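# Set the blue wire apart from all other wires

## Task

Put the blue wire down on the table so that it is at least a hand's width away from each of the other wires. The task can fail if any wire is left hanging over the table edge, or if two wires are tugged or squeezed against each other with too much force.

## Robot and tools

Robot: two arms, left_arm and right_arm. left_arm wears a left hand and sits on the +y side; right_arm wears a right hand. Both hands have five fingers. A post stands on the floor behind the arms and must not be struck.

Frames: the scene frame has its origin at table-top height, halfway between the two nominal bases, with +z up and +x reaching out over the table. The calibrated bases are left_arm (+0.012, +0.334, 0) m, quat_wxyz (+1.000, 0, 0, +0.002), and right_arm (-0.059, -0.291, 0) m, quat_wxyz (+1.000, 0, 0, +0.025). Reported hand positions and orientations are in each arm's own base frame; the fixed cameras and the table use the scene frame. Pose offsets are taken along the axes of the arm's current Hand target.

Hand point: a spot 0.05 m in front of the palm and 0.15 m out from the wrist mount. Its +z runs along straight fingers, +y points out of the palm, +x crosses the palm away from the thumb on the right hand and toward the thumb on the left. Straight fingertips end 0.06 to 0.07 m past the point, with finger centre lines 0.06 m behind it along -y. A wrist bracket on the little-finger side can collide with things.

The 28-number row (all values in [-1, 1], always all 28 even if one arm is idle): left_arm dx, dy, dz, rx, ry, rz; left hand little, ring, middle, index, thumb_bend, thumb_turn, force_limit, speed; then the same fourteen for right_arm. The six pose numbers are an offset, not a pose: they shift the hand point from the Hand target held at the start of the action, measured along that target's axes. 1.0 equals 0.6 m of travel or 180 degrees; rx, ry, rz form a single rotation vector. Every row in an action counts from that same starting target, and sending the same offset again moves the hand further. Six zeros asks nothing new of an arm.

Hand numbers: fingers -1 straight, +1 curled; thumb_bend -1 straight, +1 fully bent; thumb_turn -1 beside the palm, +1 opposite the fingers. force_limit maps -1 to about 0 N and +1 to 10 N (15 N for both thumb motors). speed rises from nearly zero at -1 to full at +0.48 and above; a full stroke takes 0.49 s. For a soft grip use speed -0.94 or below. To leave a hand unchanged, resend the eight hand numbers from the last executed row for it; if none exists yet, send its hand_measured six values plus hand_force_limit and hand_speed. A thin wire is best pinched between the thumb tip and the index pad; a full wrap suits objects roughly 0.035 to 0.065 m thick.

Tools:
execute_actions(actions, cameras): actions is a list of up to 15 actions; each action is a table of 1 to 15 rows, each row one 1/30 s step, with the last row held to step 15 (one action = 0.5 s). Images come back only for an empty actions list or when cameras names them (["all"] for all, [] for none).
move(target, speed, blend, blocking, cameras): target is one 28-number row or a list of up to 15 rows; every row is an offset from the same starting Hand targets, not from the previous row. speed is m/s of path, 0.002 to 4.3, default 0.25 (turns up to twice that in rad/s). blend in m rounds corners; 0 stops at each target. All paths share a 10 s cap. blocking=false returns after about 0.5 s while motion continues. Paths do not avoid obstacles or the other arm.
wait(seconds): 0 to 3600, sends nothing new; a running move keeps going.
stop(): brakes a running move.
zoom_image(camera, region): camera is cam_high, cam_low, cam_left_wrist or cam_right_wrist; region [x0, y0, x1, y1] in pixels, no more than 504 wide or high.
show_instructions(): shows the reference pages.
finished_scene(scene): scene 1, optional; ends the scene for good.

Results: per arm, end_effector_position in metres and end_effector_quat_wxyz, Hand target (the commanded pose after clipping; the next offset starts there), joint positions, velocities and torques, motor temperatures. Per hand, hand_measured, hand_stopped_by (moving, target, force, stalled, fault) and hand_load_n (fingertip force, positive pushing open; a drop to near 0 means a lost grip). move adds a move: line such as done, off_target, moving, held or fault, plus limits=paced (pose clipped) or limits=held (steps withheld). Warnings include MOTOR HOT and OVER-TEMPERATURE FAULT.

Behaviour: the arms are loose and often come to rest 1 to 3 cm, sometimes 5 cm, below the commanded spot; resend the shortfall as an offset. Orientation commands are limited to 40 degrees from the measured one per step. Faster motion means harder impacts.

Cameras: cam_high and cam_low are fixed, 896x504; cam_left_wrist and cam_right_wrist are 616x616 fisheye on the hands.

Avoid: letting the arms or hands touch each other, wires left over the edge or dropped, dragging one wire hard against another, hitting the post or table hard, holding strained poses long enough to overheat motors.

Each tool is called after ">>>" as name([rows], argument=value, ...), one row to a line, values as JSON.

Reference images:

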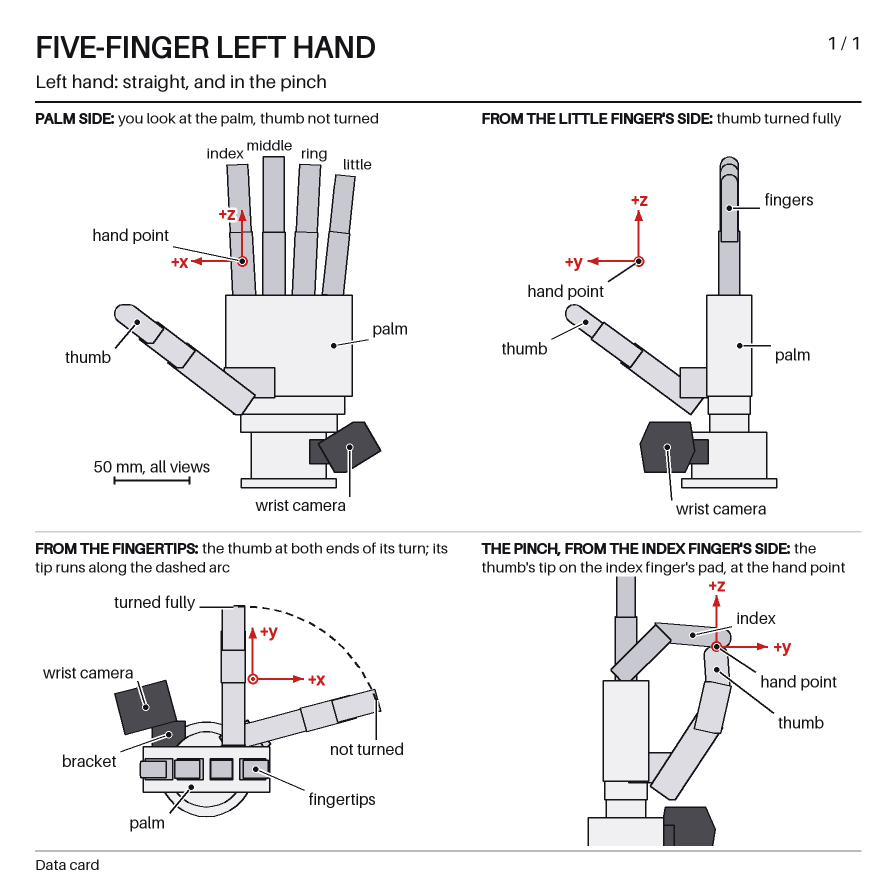

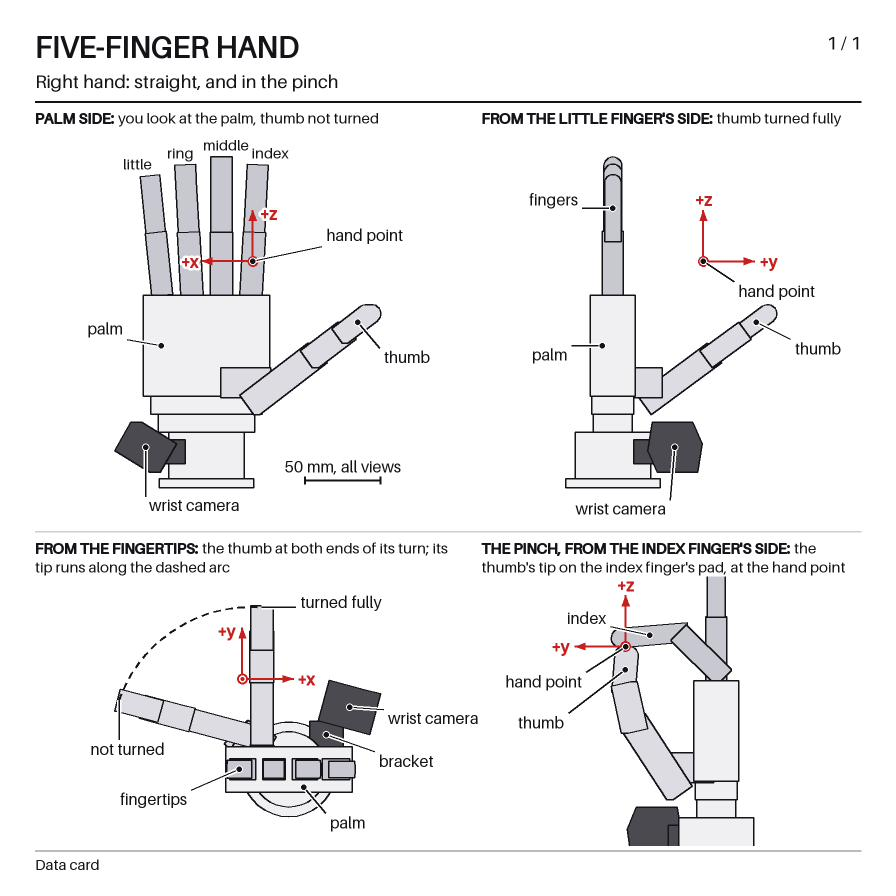

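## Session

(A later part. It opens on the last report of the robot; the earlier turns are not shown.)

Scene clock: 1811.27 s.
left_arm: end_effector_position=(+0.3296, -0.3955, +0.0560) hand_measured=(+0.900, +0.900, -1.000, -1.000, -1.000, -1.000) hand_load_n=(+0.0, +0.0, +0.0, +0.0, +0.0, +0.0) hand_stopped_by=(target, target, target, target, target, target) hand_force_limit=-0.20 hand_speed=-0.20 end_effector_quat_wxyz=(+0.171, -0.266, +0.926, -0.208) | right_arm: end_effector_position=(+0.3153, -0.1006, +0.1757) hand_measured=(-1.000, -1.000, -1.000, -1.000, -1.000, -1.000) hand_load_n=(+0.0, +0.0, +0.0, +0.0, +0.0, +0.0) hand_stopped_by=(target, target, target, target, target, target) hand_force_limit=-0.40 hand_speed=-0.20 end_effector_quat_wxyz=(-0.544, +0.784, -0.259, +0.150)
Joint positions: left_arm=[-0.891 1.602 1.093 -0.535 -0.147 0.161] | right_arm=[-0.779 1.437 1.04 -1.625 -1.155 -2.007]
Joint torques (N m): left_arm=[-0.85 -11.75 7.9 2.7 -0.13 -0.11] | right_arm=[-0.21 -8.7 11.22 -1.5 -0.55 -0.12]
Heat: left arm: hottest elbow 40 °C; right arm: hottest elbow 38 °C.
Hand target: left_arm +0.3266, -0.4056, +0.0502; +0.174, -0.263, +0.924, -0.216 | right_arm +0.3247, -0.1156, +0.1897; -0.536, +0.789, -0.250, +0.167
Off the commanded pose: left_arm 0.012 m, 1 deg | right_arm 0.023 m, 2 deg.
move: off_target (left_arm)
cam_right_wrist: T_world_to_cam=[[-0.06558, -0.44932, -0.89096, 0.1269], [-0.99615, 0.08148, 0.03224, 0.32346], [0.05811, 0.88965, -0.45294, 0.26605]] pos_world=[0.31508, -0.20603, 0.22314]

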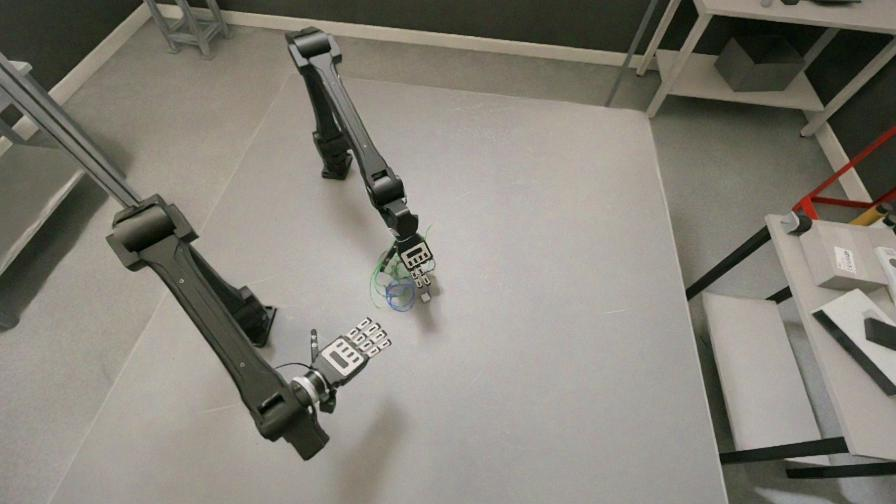

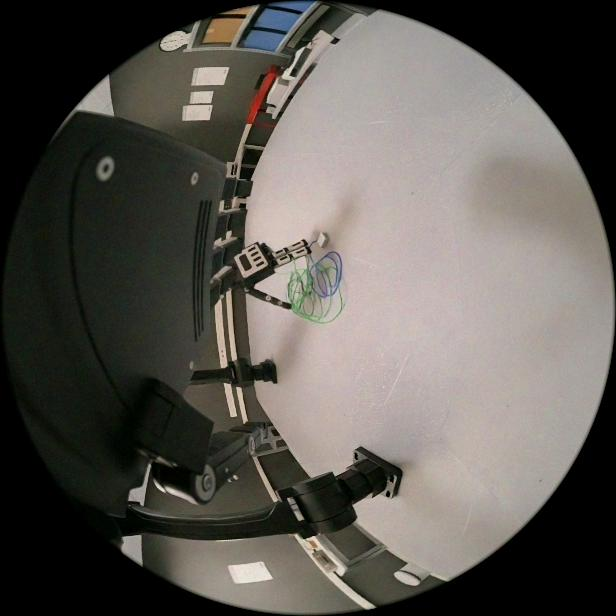

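>>> move(target=[-0.0102,0.0043,0.0238,0,0,0,0.9,0.9,-1,-1,-1,-1,-0.2,-0.2,0,0,0,0,0,0,-1,-1,-1,-1,-1,-1,-0.4,-0.2], speed=0.05, cameras=["cam_high","cam_right_wrist"])

>>> zoom_image(camera="cam_high", region=[380, 240, 450, 310])

>>> zoom_image(camera="cam_right_wrist", region=[280, 210, 350, 280])

Scene clock: 1837.53 s.
left_arm: end_effector_position=(+0.3329, -0.4005, +0.0425) hand_measured=(+0.900, +0.900, -1.000, -1.000, -1.000, -1.000) hand_load_n=(+0.0, +0.0, +0.0, -0.5, +0.0, +0.0) hand_stopped_by=(target, target, target, target, target, target) hand_force_limit=-0.20 hand_speed=-0.20 end_effector_quat_wxyz=(+0.170, -0.265, +0.926, -0.209) | right_arm: end_effector_position=(+0.3153, -0.1006, +0.1757) hand_measured=(-1.000, -1.000, -1.000, -1.000, -1.000, -1.000) hand_load_n=(+0.0, +0.0, +0.0, +0.0, +0.0, +0.0) hand_stopped_by=(target, target, target, target, target, target) hand_force_limit=-0.40 hand_speed=-0.20 end_effector_quat_wxyz=(-0.544, +0.784, -0.259, +0.150)
Joint positions: left_arm=[-0.891 1.634 1.093 -0.503 -0.144 0.161] | right_arm=[-0.779 1.437 1.04 -1.625 -1.155 -2.007]
Joint torques (N m): left_arm=[0.38 -11.75 7.71 2.55 0.16 0.01] | right_arm=[-0.15 -8.64 11.22 -1.47 -0.55 -0.12]
Heat: left arm: hottest elbow 40 °C; right arm: hottest elbow 39 °C.
Hand target: left_arm +0.3367, -0.4046, +0.0381; +0.174, -0.263, +0.924, -0.216 | right_arm +0.3247, -0.1156, +0.1897; -0.536, +0.789, -0.250, +0.167
Off the commanded pose: left_arm 0.007 m, 1 deg | right_arm 0.023 m, 2 deg.
move: done
cam_right_wrist: T_world_to_cam=[[-0.06558, -0.44932, -0.89096, 0.1269], [-0.99615, 0.08148, 0.03224, 0.32346], [0.05811, 0.88965, -0.45294, 0.26605]] pos_world=[0.31508, -0.20603, 0.22314]

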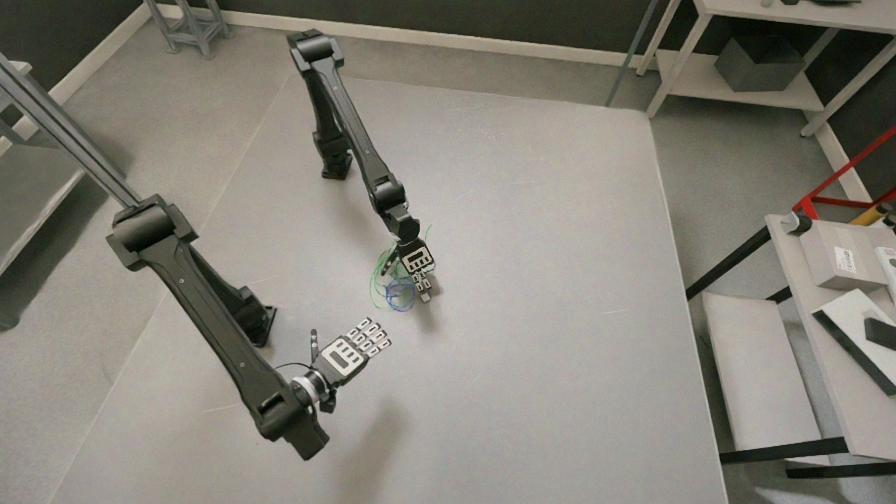

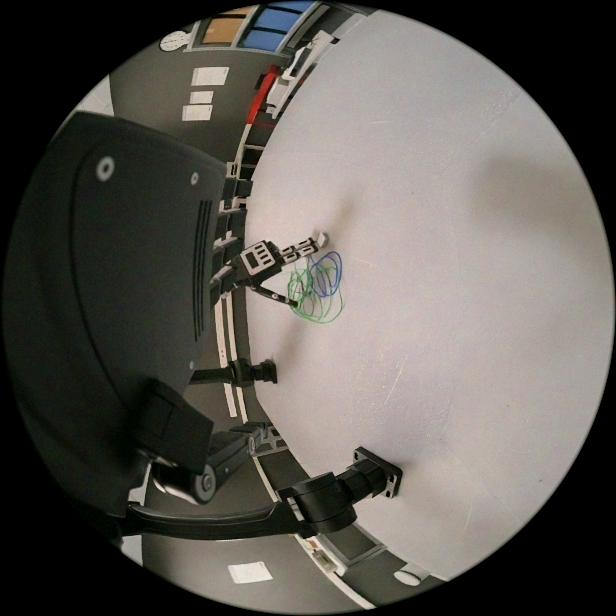

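Scaled by 7.200 from the camera's image (finer frame: 1280x720).

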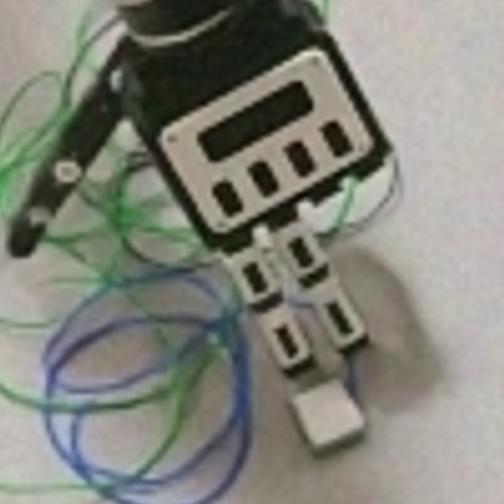

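Scaled by 7.200 from the camera's image (finer frame: 880x880).

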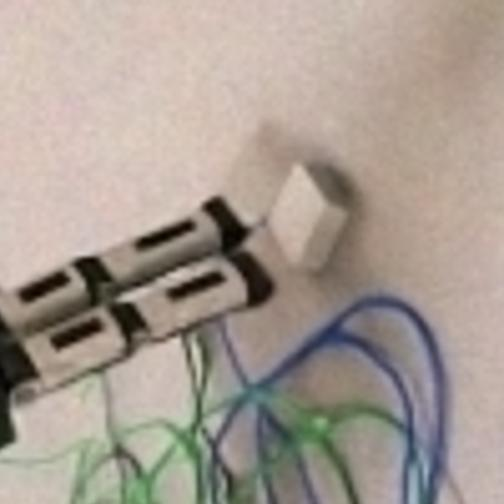

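>>> move(target=[-0.0199,0.0021,0.0037,0,0,0,0.9,0.9,-1,-1,-1,-1,-0.2,-0.2,0,0,0,0,0,0,-1,-1,-1,-1,-1,-1,-0.4,-0.2], speed=0.05, cameras=["cam_high","cam_right_wrist"])

>>> zoom_image(camera="cam_high", region=[380, 240, 450, 310])

>>> zoom_image(camera="cam_right_wrist", region=[280, 210, 350, 280])

Scene clock: 1849.17 s.
left_arm: end_effector_position=(+0.3337, -0.3998, +0.0424) hand_measured=(+0.900, +0.900, -1.000, -1.000, -1.000, -1.000) hand_load_n=(+0.0, +0.0, +0.0, +0.0, +0.0, +0.0) hand_stopped_by=(target, target, target, target, target, target) hand_force_limit=-0.20 hand_speed=-0.20 end_effector_quat_wxyz=(+0.165, -0.264, +0.927, -0.210) | right_arm: end_effector_position=(+0.3153, -0.1006, +0.1757) hand_measured=(-1.000, -1.000, -1.000, -1.000, -1.000, -1.000) hand_load_n=(+0.0, +0.0, +0.0, +0.0, +0.0, +0.0) hand_stopped_by=(target, target, target, target, target, target) hand_force_limit=-0.40 hand_speed=-0.20 end_effector_quat_wxyz=(-0.544, +0.784, -0.259, +0.150)
Joint positions: left_arm=[-0.884 1.634 1.093 -0.503 -0.132 0.166] | right_arm=[-0.779 1.437 1.04 -1.625 -1.155 -2.007]
Joint torques (N m): left_arm=[1.03 -11.69 7.94 2.69 0.19 0.17] | right_arm=[-0.15 -8.59 11.25 -1.48 -0.55 -0.12]
Heat: left arm: hottest elbow 40 °C; right arm: hottest elbow 39 °C.
Hand target: left_arm +0.3467, -0.3976, +0.0381; +0.174, -0.263, +0.924, -0.216 | right_arm +0.3247, -0.1156, +0.1897; -0.536, +0.789, -0.250, +0.167
Off the commanded pose: left_arm 0.014 m, 1 deg | right_arm 0.023 m, 2 deg.
move: off_target (left_arm)
cam_right_wrist: T_world_to_cam=[[-0.06558, -0.44932, -0.89096, 0.1269], [-0.99615, 0.08148, 0.03224, 0.32346], [0.05811, 0.88965, -0.45294, 0.26605]] pos_world=[0.31508, -0.20603, 0.22314]

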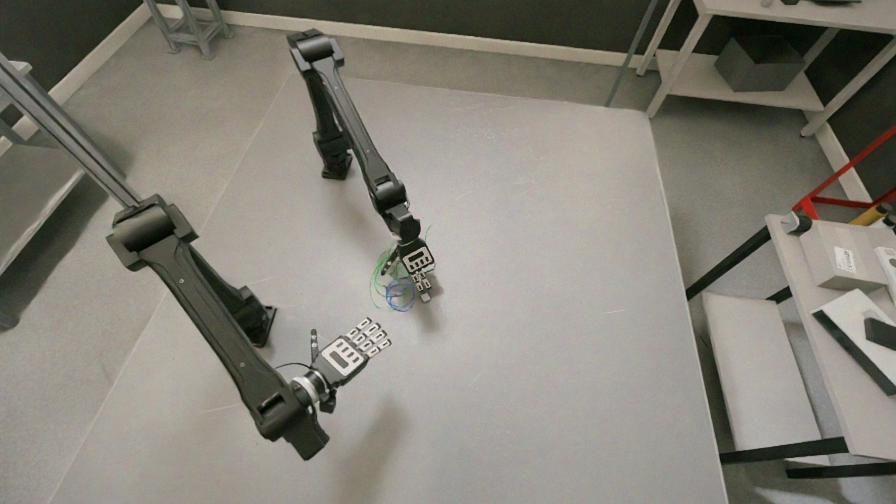

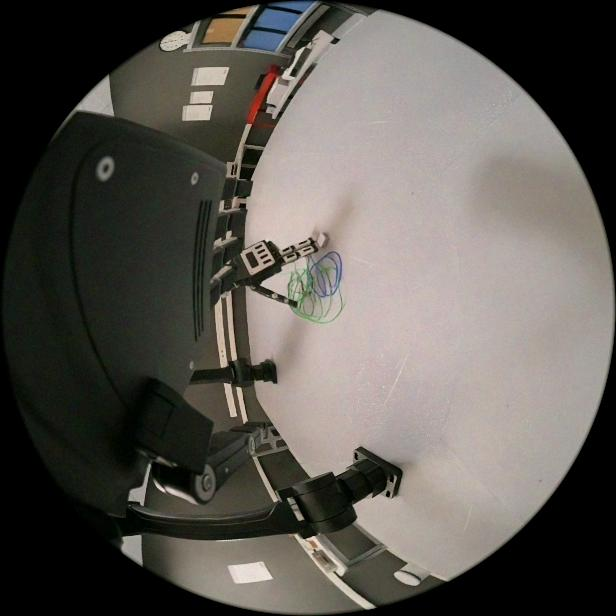

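Scaled by 7.200 from the camera's image (finer frame: 1280x720).

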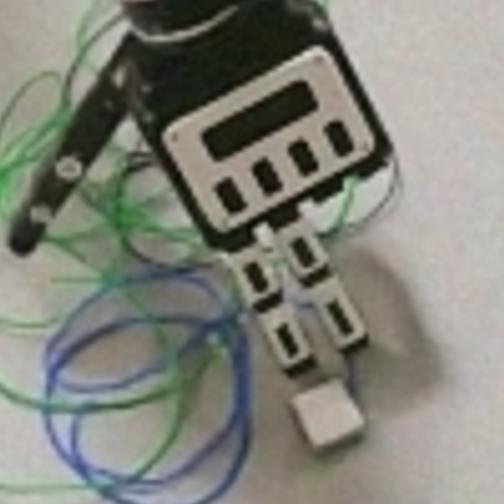

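Scaled by 7.200 from the camera's image (finer frame: 880x880).

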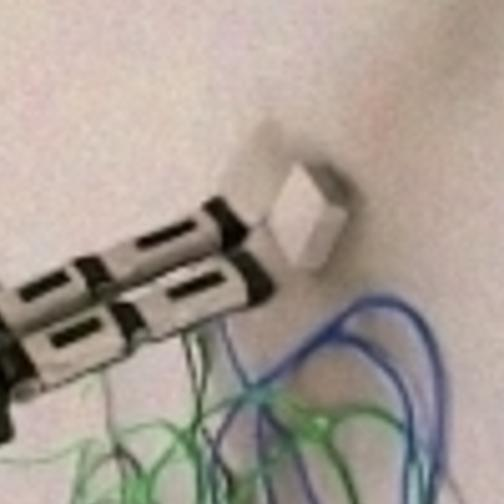

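>>> move(target=[-0.0145,-0.0003,0.0038,0,0,0,0.9,0.9,-1,-1,-1,-1,-0.2,-0.2,0,0,0,0,0,0,-1,-1,-1,-1,-1,-1,-0.4,-0.2], speed=0.05, cameras=["cam_high","cam_right_wrist"])

>>> zoom_image(camera="cam_high", region=[380, 240, 450, 310])

>>> zoom_image(camera="cam_right_wrist", region=[280, 210, 350, 280])

Scene clock: 1859.13 s.
left_arm: end_effector_position=(+0.3417, -0.3932, +0.0411) hand_measured=(+0.900, +0.900, -1.000, -1.000, -1.000, -1.000) hand_load_n=(+0.0, +0.0, +0.0, +0.0, +0.0, +0.0) hand_stopped_by=(target, target, target, target, target, target) hand_force_limit=-0.20 hand_speed=-0.20 end_effector_quat_wxyz=(+0.165, -0.266, +0.926, -0.209) | right_arm: end_effector_position=(+0.3153, -0.1006, +0.1757) hand_measured=(-1.000, -1.000, -1.000, -1.000, -1.000, -1.000) hand_load_n=(+0.0, +0.0, +0.0, +0.0, +0.0, +0.0) hand_stopped_by=(target, target, target, target, target, target) hand_force_limit=-0.40 hand_speed=-0.20 end_effector_quat_wxyz=(-0.544, +0.784, -0.259, +0.150)
Joint positions: left_arm=[-0.863 1.637 1.093 -0.5 -0.123 0.181] | right_arm=[-0.779 1.437 1.04 -1.625 -1.155 -2.007]
Joint torques (N m): left_arm=[0.79 -11.22 8.54 2.74 0.14 0.18] | right_arm=[-0.15 -8.64 11.23 -1.47 -0.56 -0.12]
Heat: left arm: hottest elbow 40 °C; right arm: hottest elbow 39 °C.
Hand target: left_arm +0.3547, -0.3936, +0.0381; +0.174, -0.263, +0.924, -0.216 | right_arm +0.3247, -0.1156, +0.1897; -0.536, +0.789, -0.250, +0.167
Off the commanded pose: left_arm 0.013 m, 1 deg | right_arm 0.023 m, 2 deg.
move: off_target (left_arm)
cam_right_wrist: T_world_to_cam=[[-0.06558, -0.44932, -0.89096, 0.1269], [-0.99615, 0.08148, 0.03224, 0.32346], [0.05811, 0.88965, -0.45294, 0.26605]] pos_world=[0.31508, -0.20603, 0.22314]

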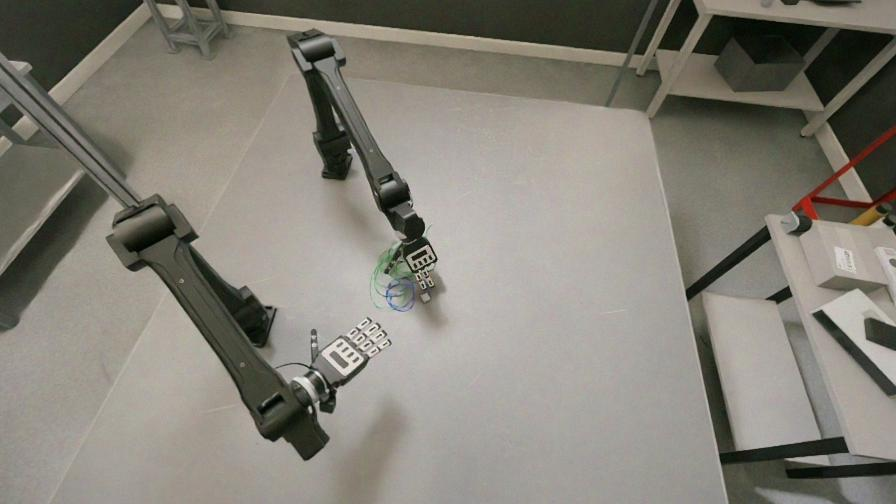

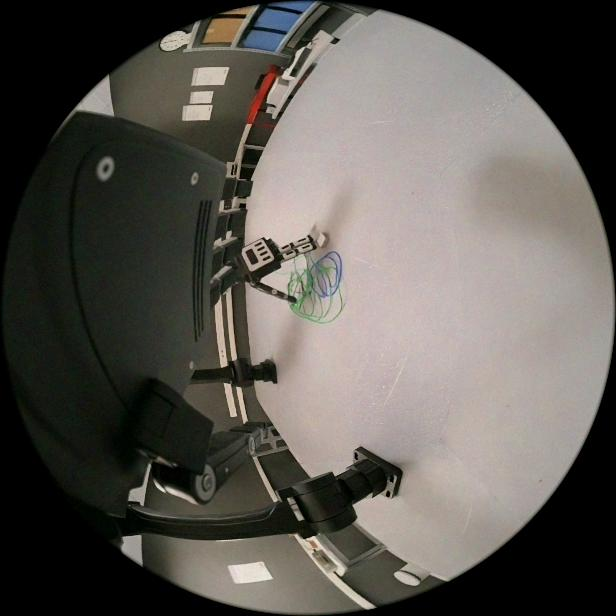

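Scaled by 7.200 from the camera's image (finer frame: 1280x720).

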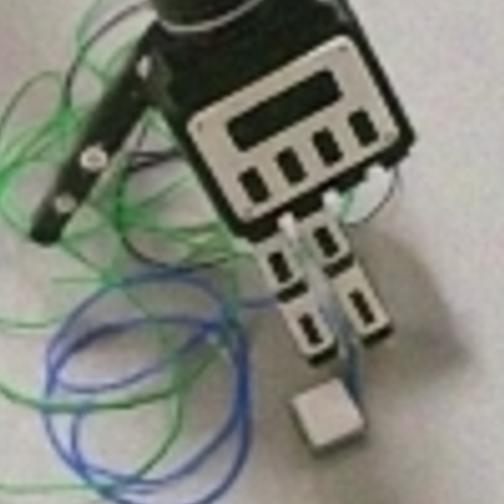

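Scaled by 7.200 from the camera's image (finer frame: 880x880).

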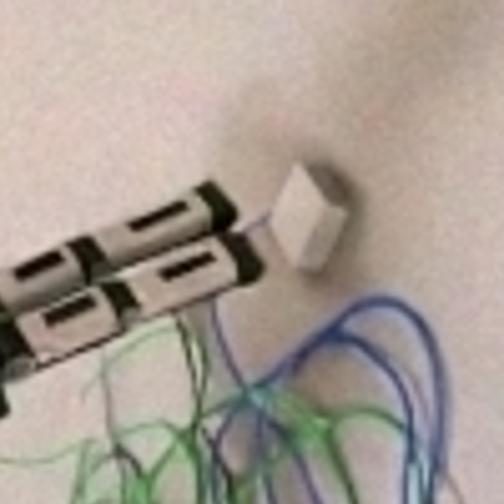

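>>> move(target=[0.005,0.0148,0.0118,0,0,0,0.9,0.9,-1,-1,-1,-1,-0.2,-0.2,0,0,0,0,0,0,-1,-1,-1,-1,-1,-1,-0.4,-0.2], speed=0.05, cameras=["cam_high","cam_right_wrist"])

>>> zoom_image(camera="cam_high", region=[380, 240, 450, 310])

>>> zoom_image(camera="cam_right_wrist", region=[280, 210, 350, 280])

Scene clock: 1869.63 s.
left_arm: end_effector_position=(+0.3422, -0.3937, +0.0336) hand_measured=(+0.900, +0.900, -1.000, -1.000, -1.000, -1.000) hand_load_n=(+0.0, +0.5, +0.5, +0.0, +0.0, +0.0) hand_stopped_by=(target, target, target, target, target, target) hand_force_limit=-0.20 hand_speed=-0.20 end_effector_quat_wxyz=(+0.167, -0.266, +0.925, -0.213) | right_arm: end_effector_position=(+0.3153, -0.1006, +0.1757) hand_measured=(-1.000, -1.000, -1.000, -1.000, -1.000, -1.000) hand_load_n=(+0.0, -0.5, +0.0, +0.0, +0.0, +0.0) hand_stopped_by=(target, target, target, target, target, target) hand_force_limit=-0.40 hand_speed=-0.20 end_effector_quat_wxyz=(-0.544, +0.784, -0.259, +0.150)
Joint positions: left_arm=[-0.863 1.645 1.078 -0.468 -0.123 0.181] | right_arm=[-0.779 1.437 1.04 -1.625 -1.155 -2.007]
Joint torques (N m): left_arm=[1.08 -11.52 7.51 2.62 0.15 0.18] | right_arm=[-0.15 -8.64 11.23 -1.47 -0.55 -0.13]
Heat: left arm: hottest elbow 40 °C; right arm: hottest elbow 39 °C.
Hand target: left_arm +0.3518, -0.3906, +0.0271; +0.174, -0.263, +0.924, -0.216 | right_arm +0.3247, -0.1156, +0.1897; -0.536, +0.789, -0.250, +0.167
Off the commanded pose: left_arm 0.012 m, 1 deg | right_arm 0.023 m, 2 deg.
move: off_target (left_arm)
cam_right_wrist: T_world_to_cam=[[-0.06558, -0.44932, -0.89096, 0.1269], [-0.99615, 0.08148, 0.03224, 0.32346], [0.05811, 0.88965, -0.45294, 0.26605]] pos_world=[0.31508, -0.20603, 0.22314]

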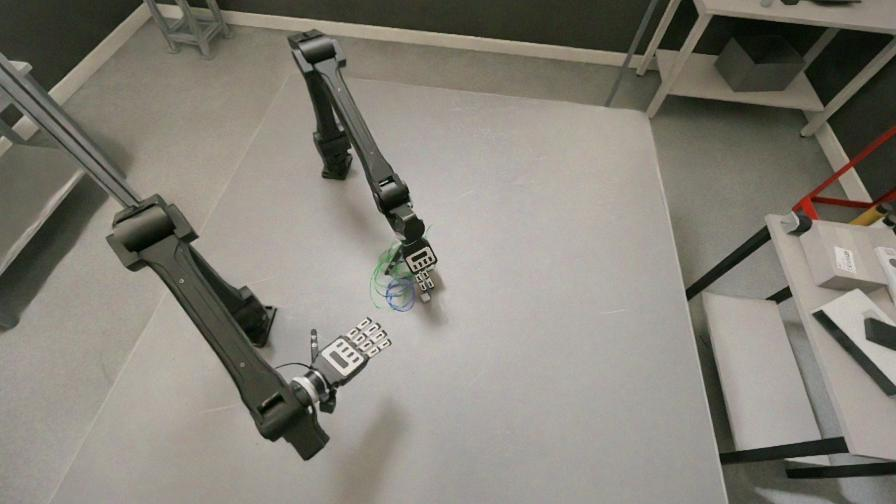

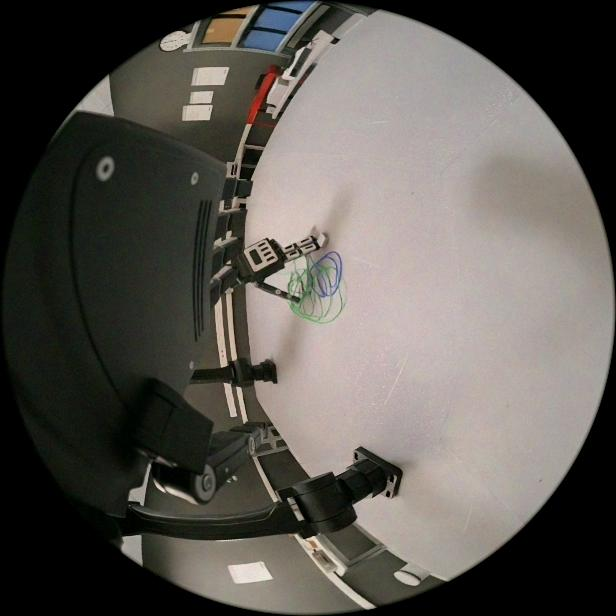

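Scaled by 7.200 from the camera's image (finer frame: 1280x720).

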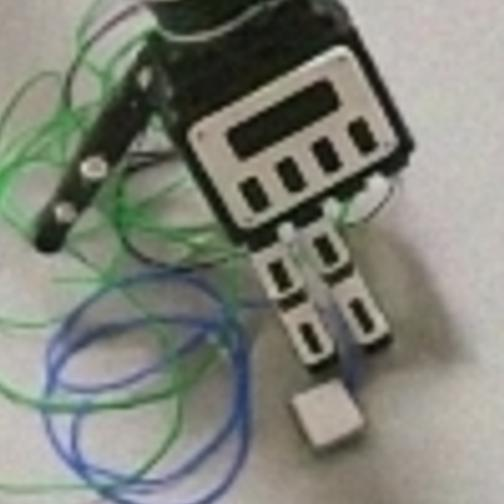

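Scaled by 7.200 from the camera's image (finer frame: 880x880).

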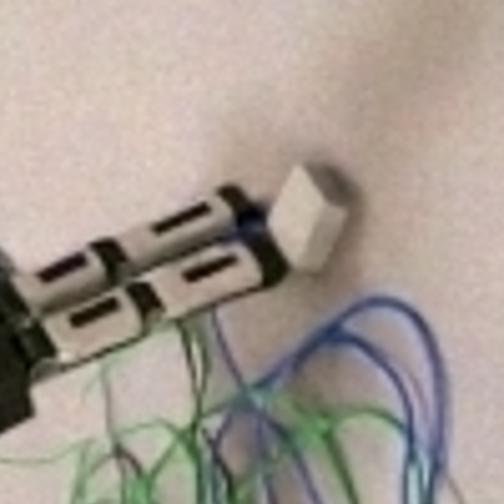

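>>> move(target=[0.0072,-0.0727,0.0403,0,0,0,0.9,0.9,-1,-1,-1,-1,-0.2,-0.2,0,0,0,0,0,0,-1,-1,-1,-1,-1,-1,-0.4,-0.2], speed=0.04, cameras=["cam_high","cam_right_wrist"])

>>> zoom_image(camera="cam_high", region=[370, 250, 460, 340])

>>> zoom_image(camera="cam_right_wrist", region=[280, 200, 370, 290])

Scene clock: 1890.13 s.
left_arm: end_effector_position=(+0.3503, -0.4025, +0.0356) hand_measured=(+0.900, +0.900, -1.000, -0.998, -1.000, -1.000) hand_load_n=(+0.0, +0.0, +0.0, -13.0, +0.0, +0.0) hand_stopped_by=(target, target, target, target, target, target) hand_force_limit=-0.20 hand_speed=-0.20 end_effector_quat_wxyz=(+0.162, -0.260, +0.930, -0.201) | right_arm: end_effector_position=(+0.3153, -0.1006, +0.1757) hand_measured=(-1.000, -1.000, -1.000, -1.000, -1.000, -1.000) hand_load_n=(+0.0, +0.0, +0.0, +0.0, +0.0, +0.0) hand_stopped_by=(target, target, target, target, target, target) hand_force_limit=-0.40 hand_speed=-0.20 end_effector_quat_wxyz=(-0.544, +0.784, -0.259, +0.150)
Joint positions: left_arm=[-0.863 1.683 1.141 -0.519 -0.121 0.193] | right_arm=[-0.779 1.437 1.04 -1.625 -1.155 -2.007]
Joint torques (N m): left_arm=[-0.91 -7.36 15.05 3.02 -0.23 -0.01] | right_arm=[-0.15 -8.59 11.23 -1.5 -0.55 -0.12]
Heat: left arm: hottest elbow 40 °C; right arm: hottest elbow 39 °C.
Hand target: left_arm +0.3768, -0.4340, +0.0271; +0.174, -0.263, +0.924, -0.216 | right_arm +0.3247, -0.1156, +0.1897; -0.536, +0.789, -0.250, +0.167
Off the commanded pose: left_arm 0.042 m, 2 deg | right_arm 0.023 m, 2 deg.
move: off_target (left_arm)
cam_right_wrist: T_world_to_cam=[[-0.06558, -0.44932, -0.89096, 0.1269], [-0.99615, 0.08148, 0.03224, 0.32346], [0.05811, 0.88965, -0.45294, 0.26605]] pos_world=[0.31508, -0.20603, 0.22314]

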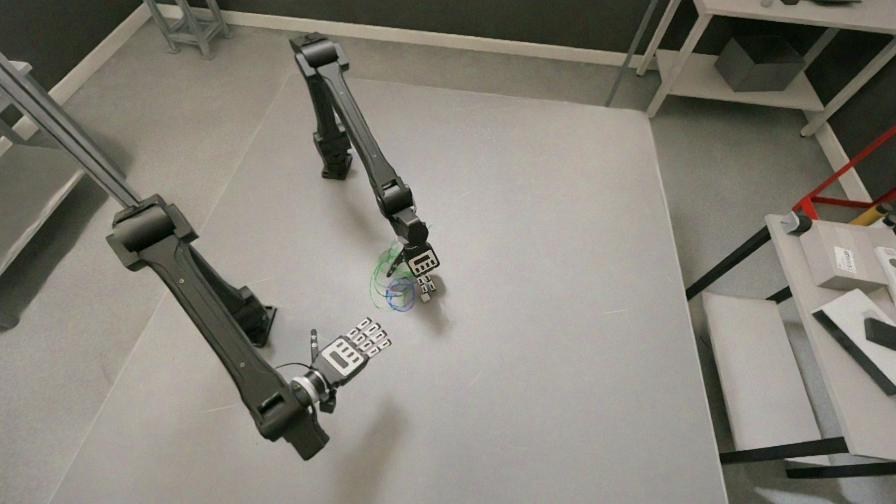

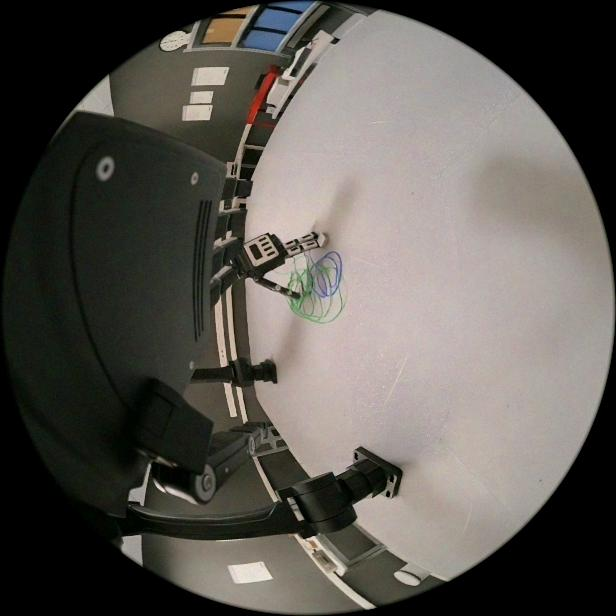

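Scaled by 5.600 from the camera's image (finer frame: 1280x720).

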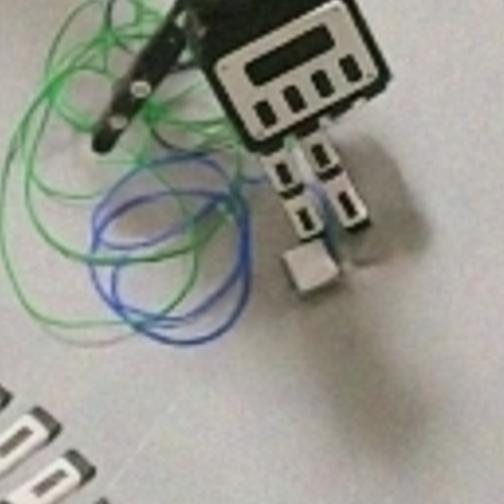

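Scaled by 5.600 from the camera's image (finer frame: 880x880).

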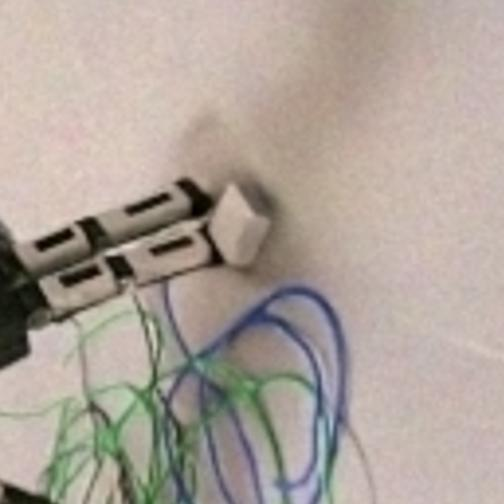

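>>> move(target=[0.0008,0.0467,-0.0558,0,0,0,0.9,0.9,-1,-1,-1,-1,-0.2,-0.2,0,0,0,0,0,0,-1,-1,-1,-1,-1,-1,-0.4,-0.2], speed=0.05, cameras=["cam_high","cam_right_wrist"])

>>> zoom_image(camera="cam_high", region=[380, 240, 450, 310])

>>> zoom_image(camera="cam_right_wrist", region=[280, 210, 350, 280])

Scene clock: 1904.87 s.
left_arm: end_effector_position=(+0.3468, -0.3974, +0.0348) hand_measured=(+0.900, +0.900, -1.000, -1.000, -1.000, -1.000) hand_load_n=(+0.0, +0.0, +0.0, +0.0, +0.0, +0.0) hand_stopped_by=(target, target, target, target, target, target) hand_force_limit=-0.20 hand_speed=-0.20 end_effector_quat_wxyz=(+0.163, -0.261, +0.930, -0.200) | right_arm: end_effector_position=(+0.3153, -0.1006, +0.1757) hand_measured=(-1.000, -1.000, -1.000, -1.000, -1.000, -1.000) hand_load_n=(+0.0, +0.0, -0.5, -0.5, +0.0, -0.5) hand_stopped_by=(target, target, target, target, target, target) hand_force_limit=-0.40 hand_speed=-0.20 end_effector_quat_wxyz=(-0.544, +0.784, -0.259, +0.150)
Joint positions: left_arm=[-0.863 1.671 1.122 -0.514 -0.124 0.193] | right_arm=[-0.779 1.437 1.04 -1.625 -1.155 -2.007]
Joint torques (N m): left_arm=[-0.73 -13.98 7.36 2.56 -0.12 -0.01] | right_arm=[-0.15 -8.64 11.23 -1.47 -0.55 -0.12]
Heat: left arm: hottest elbow 41 °C; right arm: hottest elbow 39 °C.
Hand target: left_arm +0.3503, -0.4024, +0.0416; +0.174, -0.263, +0.924, -0.216 | right_arm +0.3247, -0.1156, +0.1897; -0.536, +0.789, -0.250, +0.167
Off the commanded pose: left_arm 0.009 m, 2 deg | right_arm 0.023 m, 2 deg.
move: done
cam_right_wrist: T_world_to_cam=[[-0.06558, -0.44932, -0.89096, 0.1269], [-0.99615, 0.08148, 0.03224, 0.32346], [0.05811, 0.88965, -0.45294, 0.26605]] pos_world=[0.31508, -0.20603, 0.22314]

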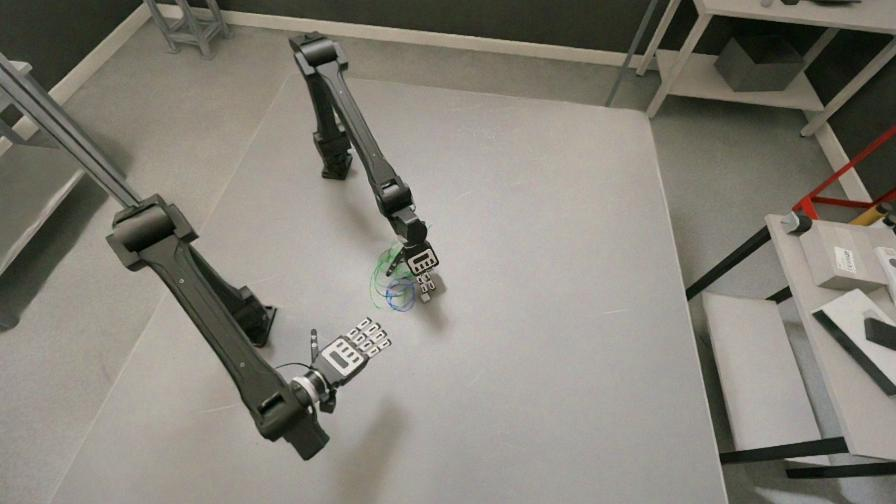

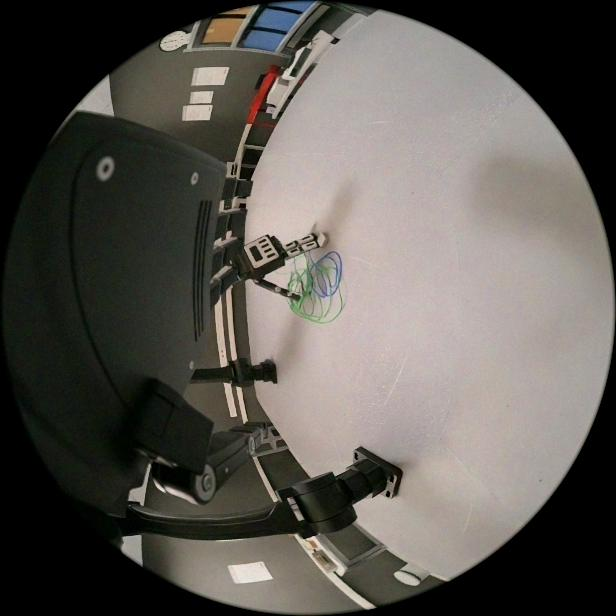

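Scaled by 7.200 from the camera's image (finer frame: 1280x720).

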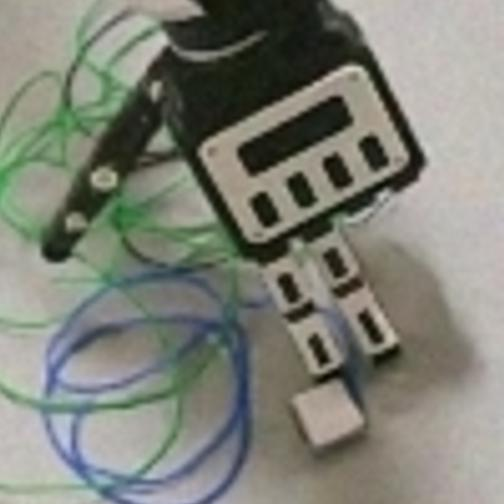

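Scaled by 7.200 from the camera's image (finer frame: 880x880).

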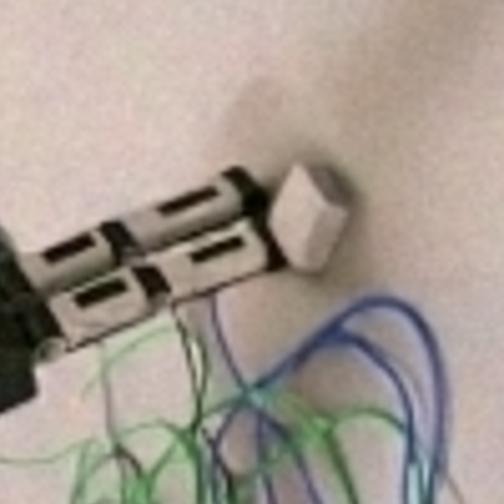

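>>> move([
  [-0.0277,-0.0655,-0.1128,0,0,0,0.9,0.9,-1,-1,-1,-1,-0.2,-0.2,0,0,0,0,0,0,-1,-1,-1,-1,-1,-1,-0.4,-0.2],
  [-0.146,0.155,-0.4285,0,0,0,0.9,0.9,-1,-1,-1,-1,-0.2,-0.2,0,0,0,0,0,0,0.9,0.9,0.9,0.9,-1,-1,-0.4,-0.2],
], speed=0.12, cameras=["cam_high"])

>>> zoom_image(camera="cam_high", region=[360, 230, 450, 320])

Scene clock: 1968.70 s.
left_arm: end_effector_position=(+0.2710, -0.2127, +0.2362) hand_measured=(+0.900, +0.900, -1.000, -1.000, -1.000, -1.000) hand_load_n=(+0.0, +0.0, +0.0, -0.5, +0.0, +0.0) hand_stopped_by=(target, target, target, target, target, target) hand_force_limit=-0.20 hand_speed=-0.20 end_effector_quat_wxyz=(+0.175, -0.264, +0.921, -0.227) | right_arm: end_effector_position=(+0.3154, -0.1007, +0.1756) hand_measured=(+0.900, +0.900, +0.900, +0.900, -1.000, -1.000) hand_load_n=(+0.0, +0.5, +0.0, +0.0, +0.0, +0.0) hand_stopped_by=(target, target, target, target, target, target) hand_force_limit=-0.40 hand_speed=-0.20 end_effector_quat_wxyz=(-0.544, +0.784, -0.259, +0.150)
Joint positions: left_arm=[-0.647 0.993 1.026 -1.023 -0.006 0.367] | right_arm=[-0.779 1.437 1.04 -1.625 -1.155 -2.009]
Joint torques (N m): left_arm=[0.97 -5.01 8.76 0.68 0.19 0.17] | right_arm=[-0.15 -8.64 11.23 -1.47 -0.54 -0.12]
Heat: left arm: hottest elbow 40 °C; right arm: hottest elbow 39 °C.
Hand target: left_arm +0.2703, -0.2028, +0.2319; +0.174, -0.263, +0.924, -0.216 | right_arm +0.3247, -0.1156, +0.1897; -0.536, +0.789, -0.250, +0.167
Off the commanded pose: left_arm 0.011 m, 1 deg | right_arm 0.023 m, 2 deg.
move: off_target (left_arm); target 2's new numbers were sent with right_arm's hand 0.023 m and 2 deg from that target

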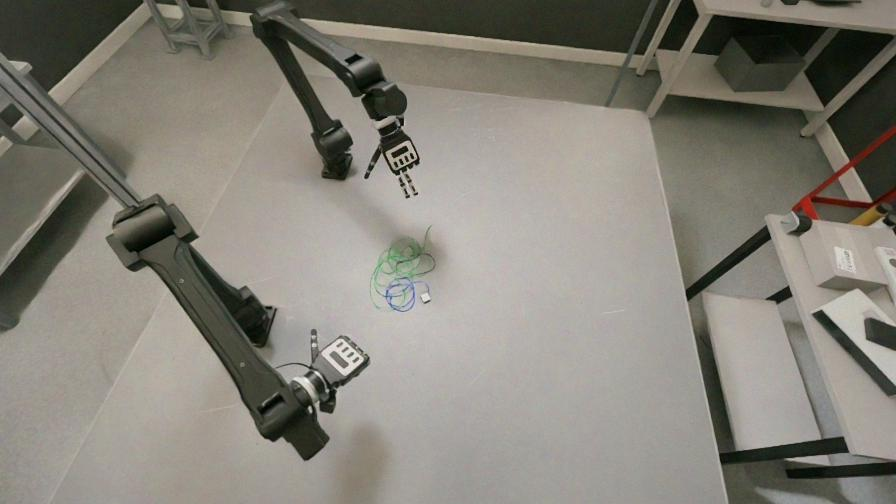

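Scaled by 5.600 from the camera's image (finer frame: 1280x720).

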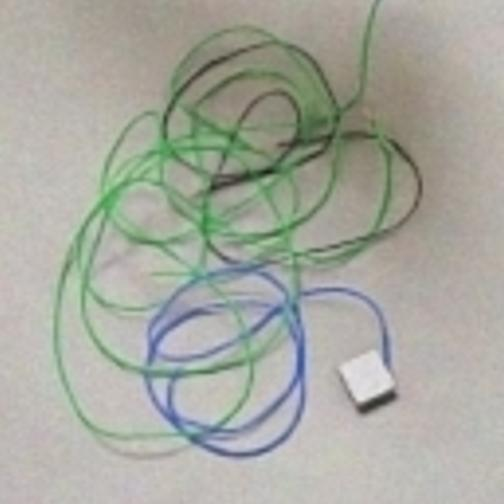

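>>> move(target=[0,0,0,0,0,0,0.9,0.9,-1,-1,-1,-1,-0.2,-0.2,-0.0858,-0.0663,0.325,-0.161,0,0,0.9,0.9,0.9,0.9,-1,-1,-0.4,-0.2], speed=0.12, cameras=["cam_high","cam_right_wrist"])

Scene clock: 1995.87 s.
left_arm: end_effector_position=(+0.2710, -0.2127, +0.2362) hand_measured=(+0.900, +0.900, -1.000, -1.000, -1.000, -1.000) hand_load_n=(+0.5, +0.0, +0.5, +0.0, +0.0, +0.0) hand_stopped_by=(target, target, target, target, target, target) hand_force_limit=-0.20 hand_speed=-0.20 end_effector_quat_wxyz=(+0.175, -0.264, +0.921, -0.227) | right_arm: end_effector_position=(+0.3687, +0.0757, +0.1316) hand_measured=(+0.900, +0.900, +0.900, +0.900, -1.000, -1.000) hand_load_n=(+0.0, +0.5, +0.0, +0.0, +0.0, +0.0) hand_stopped_by=(target, target, target, target, target, target) hand_force_limit=-0.40 hand_speed=-0.20 end_effector_quat_wxyz=(-0.311, +0.904, -0.287, +0.065)
Joint positions: left_arm=[-0.647 0.993 1.026 -1.023 -0.006 0.367] | right_arm=[-0.012 1.28 0.954 -0.896 -0.556 -0.867]
Joint torques (N m): left_arm=[1.03 -4.95 8.72 0.69 0.21 0.18] | right_arm=[0.5 -8.47 12.53 1.13 -0.23 0.13]
Heat: left arm: hottest elbow 40 °C; right arm: hottest elbow 39 °C.
Hand target: left_arm +0.2703, -0.2028, +0.2319; +0.174, -0.263, +0.924, -0.216 | right_arm +0.3949, +0.0744, +0.1548; -0.321, +0.898, -0.284, +0.099
Off the commanded pose: left_arm 0.011 m, 1 deg | right_arm 0.035 m, 4 deg.
move: off_target (right_arm)
cam_right_wrist: T_world_to_cam=[[-0.27818, -0.78826, -0.54887, 0.22933], [-0.9438, 0.11812, 0.30869, 0.30521], [-0.17849, 0.6039, -0.77682, 0.23762]] pos_world=[0.39427, 0.00122, 0.21625]

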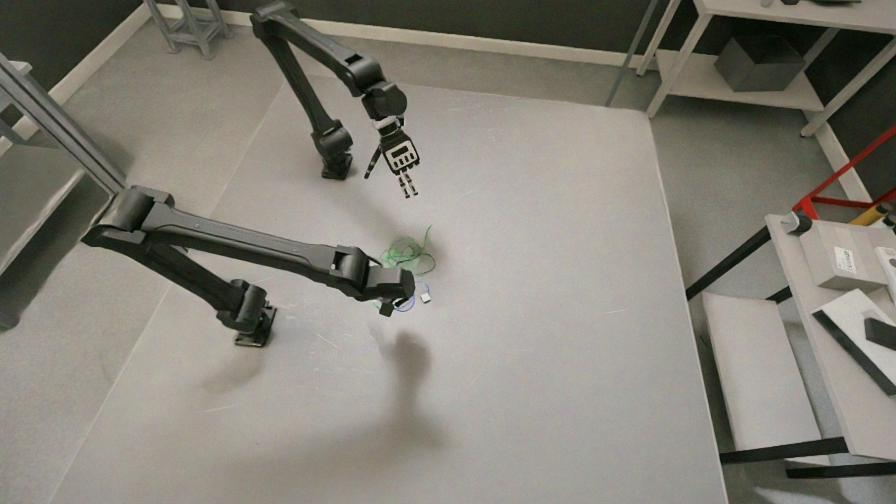

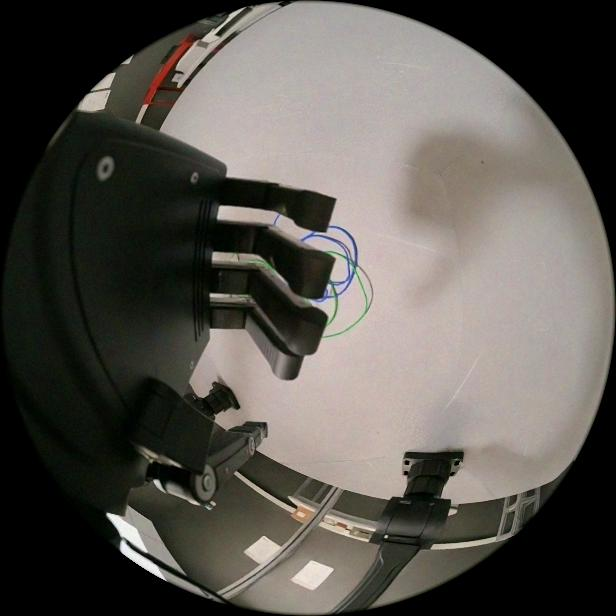

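>>> move(target=[0,0,0,0,0,0,0.9,0.9,-1,-1,-1,-1,-0.2,-0.2,0,0,0,0,0,0,-1,-1,-1,-1,-1,-1,-0.4,0], speed=0.12, cameras=["cam_right_wrist"])

>>> zoom_image(camera="cam_right_wrist", region=[220, 190, 400, 370])

Scene clock: 2003.33 s.
left_arm: end_effector_position=(+0.2710, -0.2127, +0.2362) hand_measured=(+0.900, +0.900, -1.000, -1.000, -1.000, -1.000) hand_load_n=(+0.0, +0.0, +0.0, +0.0, +0.0, +0.0) hand_stopped_by=(target, target, target, target, target, target) hand_force_limit=-0.20 hand_speed=-0.20 end_effector_quat_wxyz=(+0.175, -0.264, +0.921, -0.227) | right_arm: end_effector_position=(+0.3686, +0.0758, +0.1317) hand_measured=(-1.000, -1.000, -1.000, -1.000, -1.000, -1.000) hand_load_n=(+0.0, +0.0, +0.0, +0.0, +0.0, -0.5) hand_stopped_by=(target, target, target, target, target, target) hand_force_limit=-0.40 hand_speed=0.00 end_effector_quat_wxyz=(-0.311, +0.904, -0.288, +0.065)
Joint positions: left_arm=[-0.647 0.993 1.026 -1.023 -0.006 0.367] | right_arm=[-0.012 1.28 0.954 -0.896 -0.556 -0.866]
Joint torques (N m): left_arm=[1.14 -5.01 8.84 0.68 0.21 0.17] | right_arm=[0.5 -8.41 12.55 1.16 -0.27 0.13]
Motor temperatures (°C): left_arm=[28 35 40 26 26 27] | right_arm=[29 29 40 27 26 27]
Heat: left arm: hottest elbow 40 °C; right arm: hottest elbow 40 °C.
Hand target: left_arm +0.2703, -0.2028, +0.2319; +0.174, -0.263, +0.924, -0.216 | right_arm +0.3949, +0.0744, +0.1548; -0.321, +0.898, -0.284, +0.099
Off the commanded pose: left_arm 0.011 m, 1 deg | right_arm 0.035 m, 4 deg.
move: done
cam_right_wrist: T_world_to_cam=[[-0.27955, -0.78768, -0.54902, 0.22995], [-0.94342, 0.11911, 0.30949, 0.30478], [-0.17838, 0.60447, -0.7764, 0.23741]] pos_world=[0.39417, 0.00132, 0.21625]

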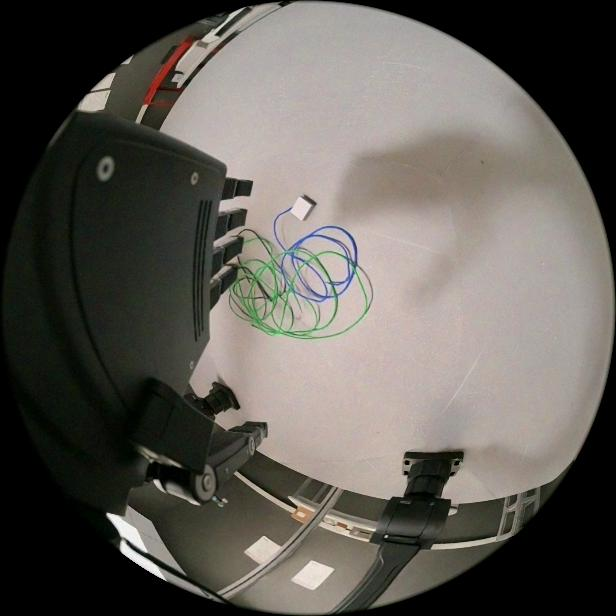

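Scaled by 2.800 from the camera's image (finer frame: 880x880).

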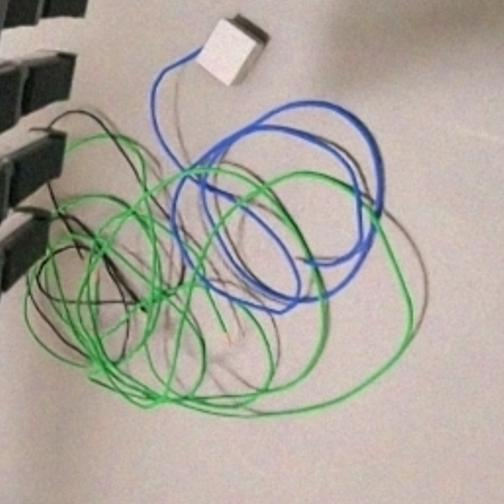

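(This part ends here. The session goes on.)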